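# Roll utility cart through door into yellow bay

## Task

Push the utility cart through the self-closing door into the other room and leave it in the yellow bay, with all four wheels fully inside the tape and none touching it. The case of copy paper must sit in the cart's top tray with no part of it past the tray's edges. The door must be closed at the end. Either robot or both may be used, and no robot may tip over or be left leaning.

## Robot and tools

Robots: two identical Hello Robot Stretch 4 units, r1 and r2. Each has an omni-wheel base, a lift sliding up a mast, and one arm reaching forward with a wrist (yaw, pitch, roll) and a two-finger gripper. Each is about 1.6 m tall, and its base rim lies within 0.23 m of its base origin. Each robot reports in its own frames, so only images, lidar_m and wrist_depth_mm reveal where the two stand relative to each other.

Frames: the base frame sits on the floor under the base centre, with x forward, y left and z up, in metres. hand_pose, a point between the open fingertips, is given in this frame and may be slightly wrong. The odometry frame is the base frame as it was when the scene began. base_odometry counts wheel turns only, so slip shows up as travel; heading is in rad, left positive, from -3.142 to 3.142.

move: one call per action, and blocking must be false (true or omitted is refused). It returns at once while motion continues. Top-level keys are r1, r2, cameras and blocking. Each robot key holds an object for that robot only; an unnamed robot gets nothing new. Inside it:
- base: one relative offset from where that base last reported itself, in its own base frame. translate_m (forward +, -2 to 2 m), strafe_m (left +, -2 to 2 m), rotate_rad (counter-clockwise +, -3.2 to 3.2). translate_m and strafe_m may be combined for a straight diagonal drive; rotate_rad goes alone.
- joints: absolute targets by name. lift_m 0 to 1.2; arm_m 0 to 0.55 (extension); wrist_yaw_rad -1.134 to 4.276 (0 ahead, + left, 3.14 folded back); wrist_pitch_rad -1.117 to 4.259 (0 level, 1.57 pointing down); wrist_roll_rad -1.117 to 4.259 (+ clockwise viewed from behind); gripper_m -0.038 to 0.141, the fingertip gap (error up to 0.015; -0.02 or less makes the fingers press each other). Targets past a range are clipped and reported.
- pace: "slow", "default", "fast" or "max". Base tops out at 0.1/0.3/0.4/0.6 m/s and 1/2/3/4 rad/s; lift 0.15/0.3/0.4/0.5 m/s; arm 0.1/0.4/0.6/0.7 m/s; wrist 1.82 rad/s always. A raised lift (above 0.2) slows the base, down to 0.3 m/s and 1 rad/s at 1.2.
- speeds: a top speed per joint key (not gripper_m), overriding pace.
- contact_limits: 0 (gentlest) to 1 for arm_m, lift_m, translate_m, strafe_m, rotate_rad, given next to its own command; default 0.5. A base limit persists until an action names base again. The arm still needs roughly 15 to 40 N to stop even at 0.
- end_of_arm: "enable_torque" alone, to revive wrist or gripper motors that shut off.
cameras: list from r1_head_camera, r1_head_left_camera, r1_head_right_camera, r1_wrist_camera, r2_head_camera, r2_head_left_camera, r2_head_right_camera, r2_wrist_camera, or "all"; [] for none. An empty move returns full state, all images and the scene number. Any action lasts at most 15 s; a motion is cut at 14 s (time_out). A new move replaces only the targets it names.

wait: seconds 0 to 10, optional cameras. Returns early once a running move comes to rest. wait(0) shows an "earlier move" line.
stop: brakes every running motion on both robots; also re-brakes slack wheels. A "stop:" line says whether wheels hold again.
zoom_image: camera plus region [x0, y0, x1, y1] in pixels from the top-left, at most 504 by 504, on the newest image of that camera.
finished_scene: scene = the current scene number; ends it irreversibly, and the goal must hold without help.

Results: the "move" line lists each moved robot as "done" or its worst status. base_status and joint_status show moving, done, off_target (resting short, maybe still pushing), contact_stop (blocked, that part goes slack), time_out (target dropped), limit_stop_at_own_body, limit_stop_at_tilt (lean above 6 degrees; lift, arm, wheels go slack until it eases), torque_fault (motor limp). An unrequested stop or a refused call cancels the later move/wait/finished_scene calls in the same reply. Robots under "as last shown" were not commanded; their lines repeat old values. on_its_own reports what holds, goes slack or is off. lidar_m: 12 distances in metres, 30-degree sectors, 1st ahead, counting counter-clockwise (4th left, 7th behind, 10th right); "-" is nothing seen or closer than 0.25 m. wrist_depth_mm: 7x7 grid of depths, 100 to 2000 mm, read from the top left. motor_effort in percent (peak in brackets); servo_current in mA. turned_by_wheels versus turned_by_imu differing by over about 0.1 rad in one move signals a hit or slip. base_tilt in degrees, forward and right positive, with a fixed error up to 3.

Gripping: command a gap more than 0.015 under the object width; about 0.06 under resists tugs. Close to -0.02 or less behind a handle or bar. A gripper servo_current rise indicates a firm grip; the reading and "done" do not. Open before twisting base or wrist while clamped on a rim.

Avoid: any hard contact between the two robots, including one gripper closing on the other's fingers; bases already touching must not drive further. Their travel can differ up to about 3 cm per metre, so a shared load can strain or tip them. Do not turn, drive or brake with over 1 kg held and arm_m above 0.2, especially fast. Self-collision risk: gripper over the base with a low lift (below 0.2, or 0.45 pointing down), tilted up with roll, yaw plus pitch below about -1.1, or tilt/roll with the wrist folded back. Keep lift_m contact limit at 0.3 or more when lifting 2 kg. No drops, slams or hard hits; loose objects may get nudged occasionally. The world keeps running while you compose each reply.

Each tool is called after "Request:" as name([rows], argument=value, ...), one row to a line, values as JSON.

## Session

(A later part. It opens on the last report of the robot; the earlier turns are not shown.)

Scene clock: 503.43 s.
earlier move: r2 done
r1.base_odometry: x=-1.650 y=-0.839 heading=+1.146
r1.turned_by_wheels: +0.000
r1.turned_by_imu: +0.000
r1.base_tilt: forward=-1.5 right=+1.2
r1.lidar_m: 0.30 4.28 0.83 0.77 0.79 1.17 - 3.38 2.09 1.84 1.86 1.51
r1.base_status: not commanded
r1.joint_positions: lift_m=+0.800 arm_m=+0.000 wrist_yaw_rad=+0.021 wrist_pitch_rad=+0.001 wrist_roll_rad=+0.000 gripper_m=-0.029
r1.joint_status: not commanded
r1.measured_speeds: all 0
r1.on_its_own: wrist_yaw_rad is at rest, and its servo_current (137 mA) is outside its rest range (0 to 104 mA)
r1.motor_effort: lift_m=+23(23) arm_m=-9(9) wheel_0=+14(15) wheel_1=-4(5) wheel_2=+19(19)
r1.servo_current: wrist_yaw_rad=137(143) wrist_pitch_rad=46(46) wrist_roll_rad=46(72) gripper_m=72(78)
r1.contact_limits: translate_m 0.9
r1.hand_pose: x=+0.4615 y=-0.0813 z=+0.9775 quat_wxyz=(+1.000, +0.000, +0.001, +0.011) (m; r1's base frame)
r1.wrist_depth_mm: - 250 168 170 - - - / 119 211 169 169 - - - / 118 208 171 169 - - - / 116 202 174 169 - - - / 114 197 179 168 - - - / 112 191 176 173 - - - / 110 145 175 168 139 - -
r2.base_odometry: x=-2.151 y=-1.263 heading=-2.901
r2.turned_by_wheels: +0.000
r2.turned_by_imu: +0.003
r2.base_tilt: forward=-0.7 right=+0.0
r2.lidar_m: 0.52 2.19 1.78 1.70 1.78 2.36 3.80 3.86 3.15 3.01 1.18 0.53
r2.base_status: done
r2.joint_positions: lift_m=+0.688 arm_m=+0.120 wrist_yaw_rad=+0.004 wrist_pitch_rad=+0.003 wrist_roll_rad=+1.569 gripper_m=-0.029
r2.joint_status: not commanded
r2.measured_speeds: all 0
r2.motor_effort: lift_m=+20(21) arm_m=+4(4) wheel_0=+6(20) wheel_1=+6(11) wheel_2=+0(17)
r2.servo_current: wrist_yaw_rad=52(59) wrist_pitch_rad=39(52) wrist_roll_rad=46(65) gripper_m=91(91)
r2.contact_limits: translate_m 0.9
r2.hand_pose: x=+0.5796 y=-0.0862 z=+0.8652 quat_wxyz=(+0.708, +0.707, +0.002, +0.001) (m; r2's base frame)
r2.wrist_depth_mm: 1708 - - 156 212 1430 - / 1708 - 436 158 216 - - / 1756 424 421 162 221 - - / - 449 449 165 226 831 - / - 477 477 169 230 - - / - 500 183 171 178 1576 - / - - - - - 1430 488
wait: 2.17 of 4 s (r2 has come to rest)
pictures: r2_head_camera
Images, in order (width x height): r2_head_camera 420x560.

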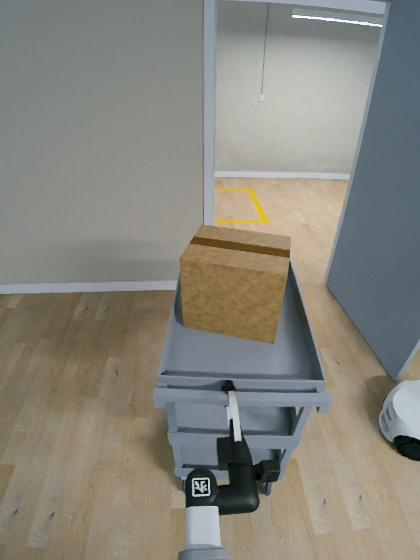

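Request:
move(r2={"base":{"strafe_m":0.28},"contact_limits":{"strafe_m":0.9}}, blocking=false)

Request:
wait(seconds=4)

Request:
move(r2={"base":{"strafe_m":-0.15,"translate_m":0.35},"contact_limits":{"translate_m":0.9}}, blocking=false)

Request:
wait(seconds=4, cameras=["r2_head_camera"])

Scene clock: 512.53 s.
move: r2 moving
r1.base_odometry: x=-1.650 y=-0.839 heading=+1.146
r1.turned_by_wheels: +0.000
r1.turned_by_imu: +0.000
r1.base_tilt: forward=-1.5 right=+1.2
r1.lidar_m: 0.30 4.27 0.82 0.76 0.78 1.24 - 3.39 2.09 1.80 1.85 1.50
r1.base_status: not commanded
r1.joint_positions: lift_m=+0.800 arm_m=+0.000 wrist_yaw_rad=+0.021 wrist_pitch_rad=+0.001 wrist_roll_rad=+0.000 gripper_m=-0.029
r1.joint_status: not commanded
r1.measured_speeds: all 0
r1.motor_effort: lift_m=+23(23) arm_m=-9(9) wheel_0=+15(15) wheel_1=-4(4) wheel_2=+19(19)
r1.servo_current: wrist_yaw_rad=117(130) wrist_pitch_rad=46(46) wrist_roll_rad=52(52) gripper_m=72(72)
r1.contact_limits: translate_m 0.9
r1.hand_pose: x=+0.4615 y=-0.0813 z=+0.9775 quat_wxyz=(+1.000, +0.000, +0.001, +0.011) (m; r1's base frame)
r1.wrist_depth_mm: - 250 168 170 - - - / 119 212 169 169 - - - / 118 208 171 169 - - - / 116 203 175 169 - - - / 114 197 179 168 - - - / 112 191 176 173 - - - / 110 145 175 168 139 - -
r2.base_odometry: x=-2.143 y=-1.298 heading=-2.902
r2.turned_by_wheels: -0.001
r2.turned_by_imu: -0.001
r2.base_tilt: forward=-0.7 right=+0.1
r2.lidar_m: 0.54 2.16 1.76 1.67 1.75 2.40 3.79 3.84 3.20 3.05 1.22 0.53
r2.base_status: strafe_m moving
r2.joint_positions: lift_m=+0.688 arm_m=+0.120 wrist_yaw_rad=-0.006 wrist_pitch_rad=+0.003 wrist_roll_rad=+1.569 gripper_m=-0.029
r2.joint_status: not commanded
r2.measured_speeds: translate_m=+0.000 strafe_m=+0.140 rotate_rad=+0.000 lift_m=+0.000 arm_m=+0.000 wrist_yaw_rad=-0.047 wrist_pitch_rad=+0.000 wrist_roll_rad=+0.000
r2.motor_effort: lift_m=+20(21) arm_m=+4(4) wheel_0=-16(16) wheel_1=+8(12) wheel_2=+0(1)
r2.servo_current: wrist_yaw_rad=46(52) wrist_pitch_rad=39(46) wrist_roll_rad=46(52) gripper_m=91(91)
r2.contact_limits: strafe_m 0.9
r2.hand_pose: x=+0.5787 y=-0.0893 z=+0.8652 quat_wxyz=(+0.708, +0.707, -0.001, -0.003) (m; r2's base frame)
r2.wrist_depth_mm: - - - 160 217 1537 - / 1708 - 615 163 221 - - / 1708 433 430 166 224 - - / 1708 455 452 227 228 820 - / - 469 473 170 229 - - / - 496 183 173 179 - - / - - - - - 1464 496
pictures: none

Scene clock: 514.30 s.
earlier move: r2 done
r1.base_odometry: x=-1.650 y=-0.839 heading=+1.146
r1.turned_by_wheels: +0.000
r1.turned_by_imu: +0.000
r1.base_tilt: forward=-1.5 right=+1.2
r1.lidar_m: 0.29 4.28 1.65 0.82 0.98 1.55 - 3.41 2.09 1.82 1.85 1.52
r1.base_status: not commanded
r1.joint_positions: lift_m=+0.800 arm_m=+0.000 wrist_yaw_rad=+0.021 wrist_pitch_rad=+0.001 wrist_roll_rad=+0.000 gripper_m=-0.029
r1.joint_status: not commanded
r1.measured_speeds: all 0
r1.on_its_own: wrist_yaw_rad is at rest, and its servo_current (117 mA) is outside its rest range (0 to 104 mA)
r1.motor_effort: lift_m=+23(23) arm_m=-9(9) wheel_0=+15(15) wheel_1=-4(5) wheel_2=+19(19)
r1.servo_current: wrist_yaw_rad=117(150) wrist_pitch_rad=33(46) wrist_roll_rad=39(72) gripper_m=72(72)
r1.contact_limits: translate_m 0.9
r1.hand_pose: x=+0.4615 y=-0.0813 z=+0.9775 quat_wxyz=(+1.000, +0.000, +0.001, +0.011) (m; r1's base frame)
r1.wrist_depth_mm: - 251 169 169 - - - / 118 211 168 169 - - - / 117 208 170 169 - - - / 116 203 174 168 - - - / 114 197 179 169 - - - / 112 191 176 173 - - - / 110 145 176 168 139 - -
r2.base_odometry: x=-2.085 y=-1.535 heading=-2.902
r2.turned_by_wheels: +0.000
r2.turned_by_imu: -0.001
r2.base_tilt: forward=-0.7 right=+0.0
r2.lidar_m: 0.56 2.04 1.51 1.44 1.49 2.04 3.80 3.85 3.43 3.30 1.43 0.47
r2.base_status: done
r2.joint_positions: lift_m=+0.688 arm_m=+0.120 wrist_yaw_rad=-0.003 wrist_pitch_rad=+0.003 wrist_roll_rad=+1.569 gripper_m=-0.029
r2.joint_status: not commanded
r2.measured_speeds: all 0
r2.motor_effort: lift_m=+21(21) arm_m=-4(4) wheel_0=-4(23) wheel_1=+0(12) wheel_2=-2(3)
r2.servo_current: wrist_yaw_rad=59(72) wrist_pitch_rad=39(52) wrist_roll_rad=46(59) gripper_m=85(91)
r2.contact_limits: strafe_m 0.9
r2.hand_pose: x=+0.5790 y=-0.0883 z=+0.8652 quat_wxyz=(+0.708, +0.707, +0.000, -0.002) (m; r2's base frame)
r2.wrist_depth_mm: 1708 347 347 107 164 - - / 1708 384 387 118 176 - - / 1708 430 433 126 190 - - / - 484 488 137 206 - - / - - - 152 226 1756 496 / - - 180 168 177 1618 1160 / - - - - 271 121 1182
wait: 1.77 of 4 s (r2 has come to rest)
pictures: none

Scene clock: 514.80 s.
move: r2 moving
r1.base_odometry: x=-1.650 y=-0.839 heading=+1.146
r1.turned_by_wheels: +0.000
r1.turned_by_imu: +0.000
r1.base_tilt: forward=-1.5 right=+1.2
r1.lidar_m: 0.30 4.28 1.68 0.82 0.98 1.60 - 3.36 2.07 1.83 1.83 1.51
r1.base_status: not commanded
r1.joint_positions: lift_m=+0.800 arm_m=+0.000 wrist_yaw_rad=+0.021 wrist_pitch_rad=+0.001 wrist_roll_rad=+0.000 gripper_m=-0.029
r1.joint_status: not commanded
r1.measured_speeds: all 0
r1.motor_effort: lift_m=+23(23) arm_m=-9(9) wheel_0=+15(15) wheel_1=-4(4) wheel_2=+19(19)
r1.servo_current: wrist_yaw_rad=137(150) wrist_pitch_rad=39(52) wrist_roll_rad=39(59) gripper_m=65(72)
r1.contact_limits: translate_m 0.9
r1.hand_pose: x=+0.4615 y=-0.0813 z=+0.9775 quat_wxyz=(+1.000, +0.000, +0.001, +0.011) (m; r1's base frame)
r1.wrist_depth_mm: - 251 168 170 - - - / 118 212 170 169 - - - / 118 208 171 169 - - - / 116 202 174 169 - - - / 114 198 178 168 - - - / 112 191 176 173 - - - / 110 145 175 167 139 - -
r2.base_odometry: x=-2.118 y=-1.530 heading=-2.901
r2.turned_by_wheels: +0.001
r2.turned_by_imu: +0.001
r2.base_tilt: forward=-0.7 right=+0.1
r2.lidar_m: 0.55 2.09 1.51 1.44 1.51 2.09 3.84 3.90 3.42 3.29 1.39 0.46
r2.base_status: translate_m moving; strafe_m moving
r2.joint_positions: lift_m=+0.688 arm_m=+0.120 wrist_yaw_rad=-0.001 wrist_pitch_rad=+0.003 wrist_roll_rad=+1.569 gripper_m=-0.029
r2.joint_status: not commanded
r2.measured_speeds: translate_m=+0.122 strafe_m=-0.055 rotate_rad=+0.002 lift_m=+0.000 arm_m=+0.000 wrist_yaw_rad=+0.040 wrist_pitch_rad=+0.000 wrist_roll_rad=+0.000
r2.motor_effort: lift_m=+20(21) arm_m=+4(4) wheel_0=+17(18) wheel_1=+8(8) wheel_2=-14(17)
r2.servo_current: wrist_yaw_rad=26(52) wrist_pitch_rad=39(46) wrist_roll_rad=46(59) gripper_m=85(85)
r2.contact_limits: translate_m 0.9
r2.hand_pose: x=+0.5792 y=-0.0877 z=+0.8652 quat_wxyz=(+0.708, +0.707, +0.001, -0.001) (m; r2's base frame)
r2.wrist_depth_mm: - 343 340 102 156 - - / 1708 375 379 108 168 - - / 1708 427 430 116 183 - - / - 484 488 129 200 - - / - - - 144 220 1576 508 / - - 183 158 179 1618 1182 / - - - - 271 329 1078
pictures: none

Scene clock: 516.97 s.
earlier move: r2 done
r1.base_odometry: x=-1.650 y=-0.839 heading=+1.146
r1.turned_by_wheels: +0.000
r1.turned_by_imu: +0.000
r1.base_tilt: forward=-1.5 right=+1.2
r1.lidar_m: 0.30 4.26 0.79 0.82 1.13 3.49 - 3.38 2.08 1.83 1.85 1.48
r1.base_status: not commanded
r1.joint_positions: lift_m=+0.800 arm_m=+0.000 wrist_yaw_rad=+0.021 wrist_pitch_rad=+0.001 wrist_roll_rad=+0.000 gripper_m=-0.029
r1.joint_status: not commanded
r1.measured_speeds: all 0
r1.on_its_own: wrist_yaw_rad is at rest, and its servo_current (117 mA) is outside its rest range (0 to 104 mA)
r1.motor_effort: lift_m=+23(23) arm_m=-9(9) wheel_0=+14(15) wheel_1=-4(5) wheel_2=+19(19)
r1.servo_current: wrist_yaw_rad=117(150) wrist_pitch_rad=39(52) wrist_roll_rad=46(78) gripper_m=65(78)
r1.contact_limits: translate_m 0.9
r1.hand_pose: x=+0.4615 y=-0.0813 z=+0.9775 quat_wxyz=(+1.000, +0.000, +0.001, +0.011) (m; r1's base frame)
r1.wrist_depth_mm: - 252 168 170 - - - / 119 211 169 169 - - - / 117 208 171 169 - - - / 116 202 174 169 - - - / 114 197 179 168 - - - / 112 191 176 173 - - - / 110 145 176 168 139 - -
r2.base_odometry: x=-2.461 y=-1.473 heading=-2.902
r2.turned_by_wheels: -0.001
r2.turned_by_imu: +0.003
r2.base_tilt: forward=-0.6 right=+0.0
r2.lidar_m: 0.55 1.83 1.64 1.57 1.67 2.29 4.18 4.23 3.31 1.20 1.15 0.48
r2.base_status: done
r2.joint_positions: lift_m=+0.688 arm_m=+0.120 wrist_yaw_rad=+0.001 wrist_pitch_rad=+0.003 wrist_roll_rad=+1.569 gripper_m=-0.029
r2.joint_status: not commanded
r2.measured_speeds: all 0
r2.motor_effort: lift_m=+21(21) arm_m=+4(5) wheel_0=+1(25) wheel_1=+5(11) wheel_2=-3(17)
r2.servo_current: wrist_yaw_rad=46(72) wrist_pitch_rad=46(46) wrist_roll_rad=52(59) gripper_m=91(91)
r2.contact_limits: translate_m 0.9
r2.hand_pose: x=+0.5794 y=-0.0870 z=+0.8652 quat_wxyz=(+0.708, +0.707, +0.001, +0.000) (m; r2's base frame)
r2.wrist_depth_mm: - 345 342 102 156 - - / - 379 384 109 169 - - / - 439 433 117 183 - - / - 500 500 130 202 - - / - - - 143 223 1397 512 / - - 180 161 176 - 1182 / - 136 - - - - 1060
wait: 2.17 of 4 s (r2 has come to rest)
pictures: r2_head_camera
Images, in order (width x height): r2_head_camera 420x560.

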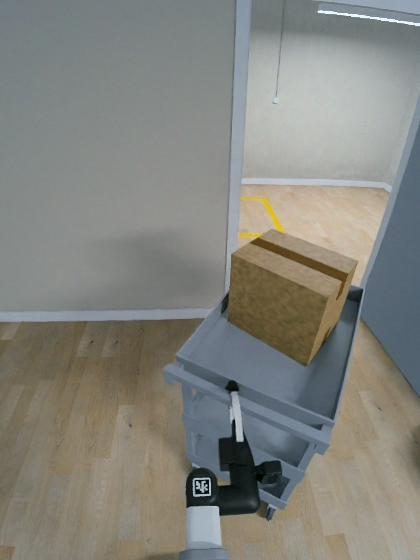

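Request:
move(r2={"base":{"strafe_m":-0.17,"translate_m":0.35},"contact_limits":{"translate_m":0.9}}, blocking=false)

Request:
wait(seconds=4, cameras=["r2_head_camera"])

Scene clock: 522.27 s.
move: r2 moving
r1.base_odometry: x=-1.650 y=-0.839 heading=+1.146
r1.turned_by_wheels: +0.000
r1.turned_by_imu: +0.000
r1.base_tilt: forward=-1.5 right=+1.2
r1.lidar_m: 0.29 4.24 0.82 0.83 1.10 3.51 - 3.38 2.08 1.84 1.85 1.52
r1.base_status: not commanded
r1.joint_positions: lift_m=+0.800 arm_m=+0.000 wrist_yaw_rad=+0.021 wrist_pitch_rad=+0.001 wrist_roll_rad=+0.000 gripper_m=-0.029
r1.joint_status: not commanded
r1.measured_speeds: all 0
r1.motor_effort: lift_m=+23(23) arm_m=-8(9) wheel_0=+15(15) wheel_1=-4(4) wheel_2=+19(19)
r1.servo_current: wrist_yaw_rad=111(156) wrist_pitch_rad=39(46) wrist_roll_rad=46(59) gripper_m=72(72)
r1.contact_limits: translate_m 0.9
r1.hand_pose: x=+0.4615 y=-0.0813 z=+0.9775 quat_wxyz=(+1.000, +0.000, +0.001, +0.011) (m; r1's base frame)
r1.wrist_depth_mm: - 250 169 170 - - - / 118 212 169 169 - - - / 117 208 171 169 - - - / 116 202 174 168 - - - / 114 197 179 168 - - - / 112 191 176 173 - - - / 110 145 175 168 139 - -
r2.base_odometry: x=-2.495 y=-1.465 heading=-2.901
r2.turned_by_wheels: +0.001
r2.turned_by_imu: +0.001
r2.base_tilt: forward=-0.7 right=+0.1
r2.lidar_m: 0.56 1.78 1.68 1.59 1.65 2.28 - 4.25 3.26 1.15 1.13 0.45
r2.base_status: translate_m moving; strafe_m moving
r2.joint_positions: lift_m=+0.688 arm_m=+0.120 wrist_yaw_rad=+0.001 wrist_pitch_rad=+0.003 wrist_roll_rad=+1.569 gripper_m=-0.029
r2.joint_status: not commanded
r2.measured_speeds: translate_m=+0.122 strafe_m=-0.059 rotate_rad=+0.003 lift_m=+0.000 arm_m=+0.000 wrist_yaw_rad=+0.000 wrist_pitch_rad=+0.000 wrist_roll_rad=+0.000
r2.motor_effort: lift_m=+21(21) arm_m=+4(4) wheel_0=+10(14) wheel_1=+7(8) wheel_2=-13(18)
r2.servo_current: wrist_yaw_rad=46(52) wrist_pitch_rad=39(46) wrist_roll_rad=46(52) gripper_m=85(91)
r2.contact_limits: translate_m 0.9
r2.hand_pose: x=+0.5793 y=-0.0873 z=+0.8652 quat_wxyz=(+0.708, +0.707, +0.001, -0.001) (m; r2's base frame)
r2.wrist_depth_mm: - 343 340 - 151 - - / - 375 379 104 165 - - / - 433 433 112 180 - - / - 488 488 128 199 - - / - - - 139 221 1366 496 / - - 182 158 177 1366 1182 / - - - - 279 126 1060
pictures: none

Scene clock: 524.43 s.
earlier move: r2 done
r1.base_odometry: x=-1.650 y=-0.839 heading=+1.146
r1.turned_by_wheels: +0.000
r1.turned_by_imu: +0.000
r1.base_tilt: forward=-1.5 right=+1.2
r1.lidar_m: 0.30 0.94 0.85 0.86 0.92 3.50 - 3.35 2.07 1.83 1.80 1.49
r1.base_status: not commanded
r1.joint_positions: lift_m=+0.800 arm_m=+0.000 wrist_yaw_rad=+0.021 wrist_pitch_rad=+0.001 wrist_roll_rad=+0.000 gripper_m=-0.029
r1.joint_status: not commanded
r1.measured_speeds: all 0
r1.on_its_own: wrist_yaw_rad is at rest, and its servo_current (143 mA) is outside its rest range (0 to 104 mA)
r1.motor_effort: lift_m=+23(23) arm_m=-9(9) wheel_0=+14(15) wheel_1=-4(4) wheel_2=+19(19)
r1.servo_current: wrist_yaw_rad=143(156) wrist_pitch_rad=33(46) wrist_roll_rad=59(65) gripper_m=78(78)
r1.contact_limits: translate_m 0.9
r1.hand_pose: x=+0.4615 y=-0.0813 z=+0.9775 quat_wxyz=(+1.000, +0.000, +0.001, +0.011) (m; r1's base frame)
r1.wrist_depth_mm: - 251 168 170 - - - / 119 211 169 169 - - - / 118 208 171 169 - - - / 116 203 174 169 - - - / 114 198 179 169 - - - / 112 191 176 173 - - - / 110 145 175 168 140 - -
r2.base_odometry: x=-2.841 y=-1.391 heading=-2.901
r2.turned_by_wheels: +0.000
r2.turned_by_imu: +0.003
r2.base_tilt: forward=-0.7 right=+0.1
r2.lidar_m: 0.57 1.46 1.83 1.75 1.83 2.53 - 4.25 3.11 0.90 1.22 0.46
r2.base_status: done
r2.joint_positions: lift_m=+0.688 arm_m=+0.120 wrist_yaw_rad=+0.005 wrist_pitch_rad=+0.003 wrist_roll_rad=+1.569 gripper_m=-0.029
r2.joint_status: not commanded
r2.measured_speeds: all 0
r2.motor_effort: lift_m=+20(21) arm_m=+4(5) wheel_0=+1(23) wheel_1=+5(9) wheel_2=-4(18)
r2.servo_current: wrist_yaw_rad=52(59) wrist_pitch_rad=33(52) wrist_roll_rad=46(59) gripper_m=85(91)
r2.contact_limits: translate_m 0.9
r2.hand_pose: x=+0.5797 y=-0.0861 z=+0.8652 quat_wxyz=(+0.708, +0.707, +0.003, +0.001) (m; r2's base frame)
r2.wrist_depth_mm: - 343 342 101 155 - - / - 379 382 108 168 - - / - 442 430 116 184 - - / - 512 484 129 201 - - / - - - 145 223 - 512 / - - 180 160 177 - 452 / - 136 - - - - 338
wait: 2.17 of 4 s (r2 has come to rest)
pictures: r2_head_camera
Images, in order (width x height): r2_head_camera 420x560.

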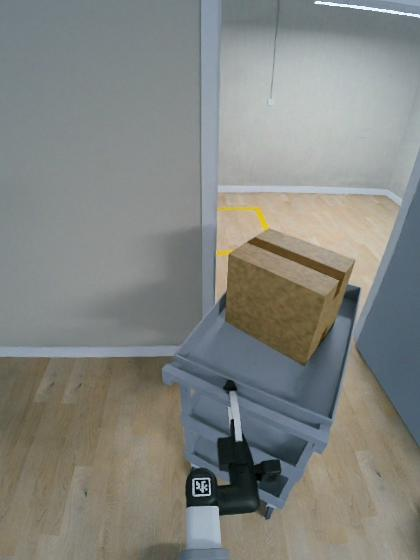

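Request:
move(r2={"base":{"strafe_m":-0.22,"translate_m":0.35},"contact_limits":{"translate_m":0.9}}, blocking=false)

Request:
wait(seconds=4, cameras=["r2_head_camera"])

Scene clock: 531.70 s.
move: r2 moving
r1.base_odometry: x=-1.650 y=-0.839 heading=+1.146
r1.turned_by_wheels: +0.000
r1.turned_by_imu: +0.000
r1.base_tilt: forward=-1.5 right=+1.2
r1.lidar_m: 0.29 0.96 0.86 0.88 0.91 3.48 - 3.40 2.06 1.84 1.85 1.48
r1.base_status: not commanded
r1.joint_positions: lift_m=+0.800 arm_m=+0.000 wrist_yaw_rad=+0.021 wrist_pitch_rad=+0.001 wrist_roll_rad=+0.000 gripper_m=-0.029
r1.joint_status: not commanded
r1.measured_speeds: all 0
r1.motor_effort: lift_m=+23(23) arm_m=-8(9) wheel_0=+15(15) wheel_1=-4(4) wheel_2=+19(19)
r1.servo_current: wrist_yaw_rad=124(137) wrist_pitch_rad=46(52) wrist_roll_rad=33(65) gripper_m=72(72)
r1.contact_limits: translate_m 0.9
r1.hand_pose: x=+0.4615 y=-0.0813 z=+0.9775 quat_wxyz=(+1.000, +0.000, +0.001, +0.011) (m; r1's base frame)
r1.wrist_depth_mm: - 252 168 170 - - - / 118 211 169 170 - - - / 118 208 171 169 - - - / 116 203 174 169 - - - / 114 197 433 169 - - - / 112 190 177 173 - - - / 110 145 175 168 139 - -
r2.base_odometry: x=-2.875 y=-1.380 heading=-2.901
r2.turned_by_wheels: +0.000
r2.turned_by_imu: +0.001
r2.base_tilt: forward=-0.7 right=+0.1
r2.lidar_m: 0.54 1.43 1.87 1.77 1.88 2.52 - 4.23 3.09 0.90 1.22 0.46
r2.base_status: translate_m moving; strafe_m moving
r2.joint_positions: lift_m=+0.688 arm_m=+0.120 wrist_yaw_rad=+0.003 wrist_pitch_rad=+0.003 wrist_roll_rad=+1.569 gripper_m=-0.029
r2.joint_status: not commanded
r2.measured_speeds: translate_m=+0.117 strafe_m=-0.075 rotate_rad=+0.001 lift_m=+0.000 arm_m=+0.000 wrist_yaw_rad=+0.000 wrist_pitch_rad=+0.000 wrist_roll_rad=+0.000
r2.motor_effort: lift_m=+21(21) arm_m=+4(4) wheel_0=+17(20) wheel_1=-2(5) wheel_2=-12(14)
r2.servo_current: wrist_yaw_rad=46(52) wrist_pitch_rad=46(46) wrist_roll_rad=52(65) gripper_m=91(91)
r2.contact_limits: translate_m 0.9
r2.hand_pose: x=+0.5795 y=-0.0865 z=+0.8652 quat_wxyz=(+0.708, +0.707, +0.002, +0.000) (m; r2's base frame)
r2.wrist_depth_mm: - 343 342 - 153 - - / - 379 382 106 166 - - / - 436 430 113 182 - - / - 512 488 129 198 - - / - - - 143 221 - 504 / - - 182 162 177 - 452 / - - - - - 125 336
pictures: none

Scene clock: 533.93 s.
earlier move: r2 done
r1.base_odometry: x=-1.650 y=-0.839 heading=+1.146
r1.turned_by_wheels: +0.000
r1.turned_by_imu: +0.000
r1.base_tilt: forward=-1.5 right=+1.2
r1.lidar_m: 0.30 0.97 0.80 0.73 2.90 3.48 - 3.36 2.10 1.82 1.85 1.54
r1.base_status: not commanded
r1.joint_positions: lift_m=+0.800 arm_m=+0.000 wrist_yaw_rad=+0.021 wrist_pitch_rad=+0.001 wrist_roll_rad=+0.000 gripper_m=-0.029
r1.joint_status: not commanded
r1.measured_speeds: all 0
r1.on_its_own: wrist_yaw_rad is at rest, and its servo_current (111 mA) is outside its rest range (0 to 104 mA)
r1.motor_effort: lift_m=+23(23) arm_m=-9(9) wheel_0=+14(15) wheel_1=-4(5) wheel_2=+19(19)
r1.servo_current: wrist_yaw_rad=111(143) wrist_pitch_rad=39(52) wrist_roll_rad=59(65) gripper_m=65(78)
r1.contact_limits: translate_m 0.9
r1.hand_pose: x=+0.4615 y=-0.0813 z=+0.9775 quat_wxyz=(+1.000, +0.000, +0.001, +0.011) (m; r1's base frame)
r1.wrist_depth_mm: - 252 168 170 - - - / 119 211 170 170 - - - / 117 208 171 170 - - - / 116 203 174 169 - - - / 114 197 178 169 - - - / 112 191 177 173 - - - / 110 145 176 168 139 - -
r2.base_odometry: x=-3.233 y=-1.261 heading=-2.902
r2.turned_by_wheels: +0.000
r2.turned_by_imu: +0.003
r2.base_tilt: forward=-0.6 right=+0.1
r2.lidar_m: 0.54 1.07 1.51 1.98 2.10 2.82 - 3.95 0.74 0.77 0.95 0.49
r2.base_status: done
r2.joint_positions: lift_m=+0.688 arm_m=+0.120 wrist_yaw_rad=+0.004 wrist_pitch_rad=+0.003 wrist_roll_rad=+1.569 gripper_m=-0.029
r2.joint_status: not commanded
r2.measured_speeds: all 0
r2.motor_effort: lift_m=+20(21) arm_m=+4(4) wheel_0=+1(23) wheel_1=-3(5) wheel_2=-4(14)
r2.servo_current: wrist_yaw_rad=46(65) wrist_pitch_rad=39(46) wrist_roll_rad=52(65) gripper_m=85(91)
r2.contact_limits: translate_m 0.9
r2.hand_pose: x=+0.5796 y=-0.0864 z=+0.8652 quat_wxyz=(+0.708, +0.707, +0.002, +0.000) (m; r2's base frame)
r2.wrist_depth_mm: - 351 347 113 168 - - / - 382 384 121 177 - - / - 436 424 129 193 - - / - - 484 141 207 - - / - - - 154 225 1708 525 / - - 185 167 175 1708 459 / - - - - 266 - -
wait: 2.23 of 4 s (r2 has come to rest)
pictures: r2_head_camera
Images, in order (width x height): r2_head_camera 420x560.

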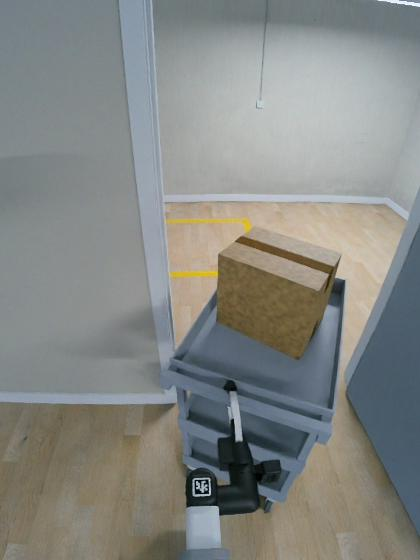

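Request:
move(r2={"base":{"strafe_m":-0.25,"translate_m":0.33},"contact_limits":{"translate_m":0.9}}, blocking=false)

Request:
wait(seconds=4, cameras=["r2_head_camera"])

Scene clock: 542.27 s.
move: r2 moving
r1.base_odometry: x=-1.650 y=-0.839 heading=+1.146
r1.turned_by_wheels: +0.000
r1.turned_by_imu: +0.000
r1.base_tilt: forward=-1.5 right=+1.2
r1.lidar_m: 0.30 0.95 0.78 0.73 2.90 3.47 - 3.34 2.08 1.84 1.83 1.50
r1.base_status: not commanded
r1.joint_positions: lift_m=+0.800 arm_m=+0.000 wrist_yaw_rad=+0.021 wrist_pitch_rad=+0.001 wrist_roll_rad=+0.000 gripper_m=-0.029
r1.joint_status: not commanded
r1.measured_speeds: all 0
r1.motor_effort: lift_m=+23(23) arm_m=-9(9) wheel_0=+14(15) wheel_1=-4(4) wheel_2=+19(19)
r1.servo_current: wrist_yaw_rad=137(143) wrist_pitch_rad=46(52) wrist_roll_rad=59(65) gripper_m=72(72)
r1.contact_limits: translate_m 0.9
r1.hand_pose: x=+0.4615 y=-0.0813 z=+0.9775 quat_wxyz=(+1.000, +0.000, +0.001, +0.011) (m; r1's base frame)
r1.wrist_depth_mm: - 251 169 170 - - - / 118 211 169 169 - - - / 117 208 171 169 - - - / 116 203 174 169 - - - / 114 196 179 168 - - - / 112 191 177 173 - - - / 110 145 175 168 139 - -
r2.base_odometry: x=-3.264 y=-1.247 heading=-2.902
r2.turned_by_wheels: +0.000
r2.turned_by_imu: +0.000
r2.base_tilt: forward=-0.7 right=+0.1
r2.lidar_m: 0.54 1.05 1.48 2.00 2.09 2.88 - 3.92 0.74 0.73 0.93 0.49
r2.base_status: translate_m moving; strafe_m moving
r2.joint_positions: lift_m=+0.688 arm_m=+0.120 wrist_yaw_rad=+0.003 wrist_pitch_rad=+0.003 wrist_roll_rad=+1.569 gripper_m=-0.029
r2.joint_status: not commanded
r2.measured_speeds: translate_m=+0.105 strafe_m=-0.082 rotate_rad=-0.005 lift_m=+0.000 arm_m=+0.000 wrist_yaw_rad=+0.000 wrist_pitch_rad=+0.000 wrist_roll_rad=+0.000
r2.motor_effort: lift_m=+20(21) arm_m=+4(4) wheel_0=+14(18) wheel_1=-3(5) wheel_2=-10(14)
r2.servo_current: wrist_yaw_rad=46(52) wrist_pitch_rad=39(46) wrist_roll_rad=39(52) gripper_m=78(91)
r2.contact_limits: translate_m 0.9
r2.hand_pose: x=+0.5795 y=-0.0865 z=+0.8652 quat_wxyz=(+0.708, +0.707, +0.002, +0.000) (m; r2's base frame)
r2.wrist_depth_mm: - 349 347 112 167 - - / - 382 382 121 177 - - / - 436 427 128 191 - - / - - 480 138 206 - - / - - - 152 223 1756 517 / - - 185 166 177 1708 455 / - - - - 263 - -
pictures: none

Scene clock: 544.53 s.
earlier move: r2 done
r1.base_odometry: x=-1.650 y=-0.839 heading=+1.146
r1.turned_by_wheels: +0.000
r1.turned_by_imu: +0.000
r1.base_tilt: forward=-1.5 right=+1.2
r1.lidar_m: 0.30 1.02 0.66 2.89 2.90 3.49 - 3.38 2.09 1.82 1.86 1.52
r1.base_status: not commanded
r1.joint_positions: lift_m=+0.800 arm_m=+0.000 wrist_yaw_rad=+0.021 wrist_pitch_rad=+0.001 wrist_roll_rad=+0.000 gripper_m=-0.029
r1.joint_status: not commanded
r1.measured_speeds: all 0
r1.on_its_own: wrist_yaw_rad is at rest, and its servo_current (124 mA) is outside its rest range (0 to 104 mA)
r1.motor_effort: lift_m=+23(23) arm_m=-9(9) wheel_0=+14(15) wheel_1=-4(5) wheel_2=+19(19)
r1.servo_current: wrist_yaw_rad=124(150) wrist_pitch_rad=39(52) wrist_roll_rad=59(65) gripper_m=65(78)
r1.contact_limits: translate_m 0.9
r1.hand_pose: x=+0.4615 y=-0.0813 z=+0.9775 quat_wxyz=(+1.000, +0.000, +0.001, +0.011) (m; r1's base frame)
r1.wrist_depth_mm: - 252 168 170 - - - / 119 211 169 169 - - - / 117 208 170 169 - - - / 116 203 174 169 - - - / 114 198 179 168 - - - / 112 190 175 173 - - - / 110 145 176 169 139 - -
r2.base_odometry: x=-3.613 y=-1.096 heading=-2.902
r2.turned_by_wheels: +0.000
r2.turned_by_imu: +0.003
r2.base_tilt: forward=-0.7 right=+0.0
r2.lidar_m: 0.54 0.81 1.07 2.23 2.33 3.19 - 0.69 0.67 0.63 0.67 0.50
r2.base_status: done
r2.joint_positions: lift_m=+0.688 arm_m=+0.120 wrist_yaw_rad=+0.005 wrist_pitch_rad=+0.003 wrist_roll_rad=+1.569 gripper_m=-0.029
r2.joint_status: not commanded
r2.measured_speeds: all 0
r2.motor_effort: lift_m=+21(21) arm_m=+4(5) wheel_0=+3(20) wheel_1=-3(6) wheel_2=-3(14)
r2.servo_current: wrist_yaw_rad=59(65) wrist_pitch_rad=39(46) wrist_roll_rad=46(59) gripper_m=85(91)
r2.contact_limits: translate_m 0.9
r2.hand_pose: x=+0.5797 y=-0.0860 z=+0.8652 quat_wxyz=(+0.708, +0.707, +0.003, +0.001) (m; r2's base frame)
r2.wrist_depth_mm: - 466 452 131 186 - - / - 392 389 137 195 - - / - 427 424 143 207 - - / - 477 459 153 216 - - / - - 504 161 227 - - / - - 184 170 179 1618 488 / - - - - - 1430 1205
wait: 2.27 of 4 s (r2 has come to rest)
pictures: r2_head_camera
Images, in order (width x height): r2_head_camera 420x560.

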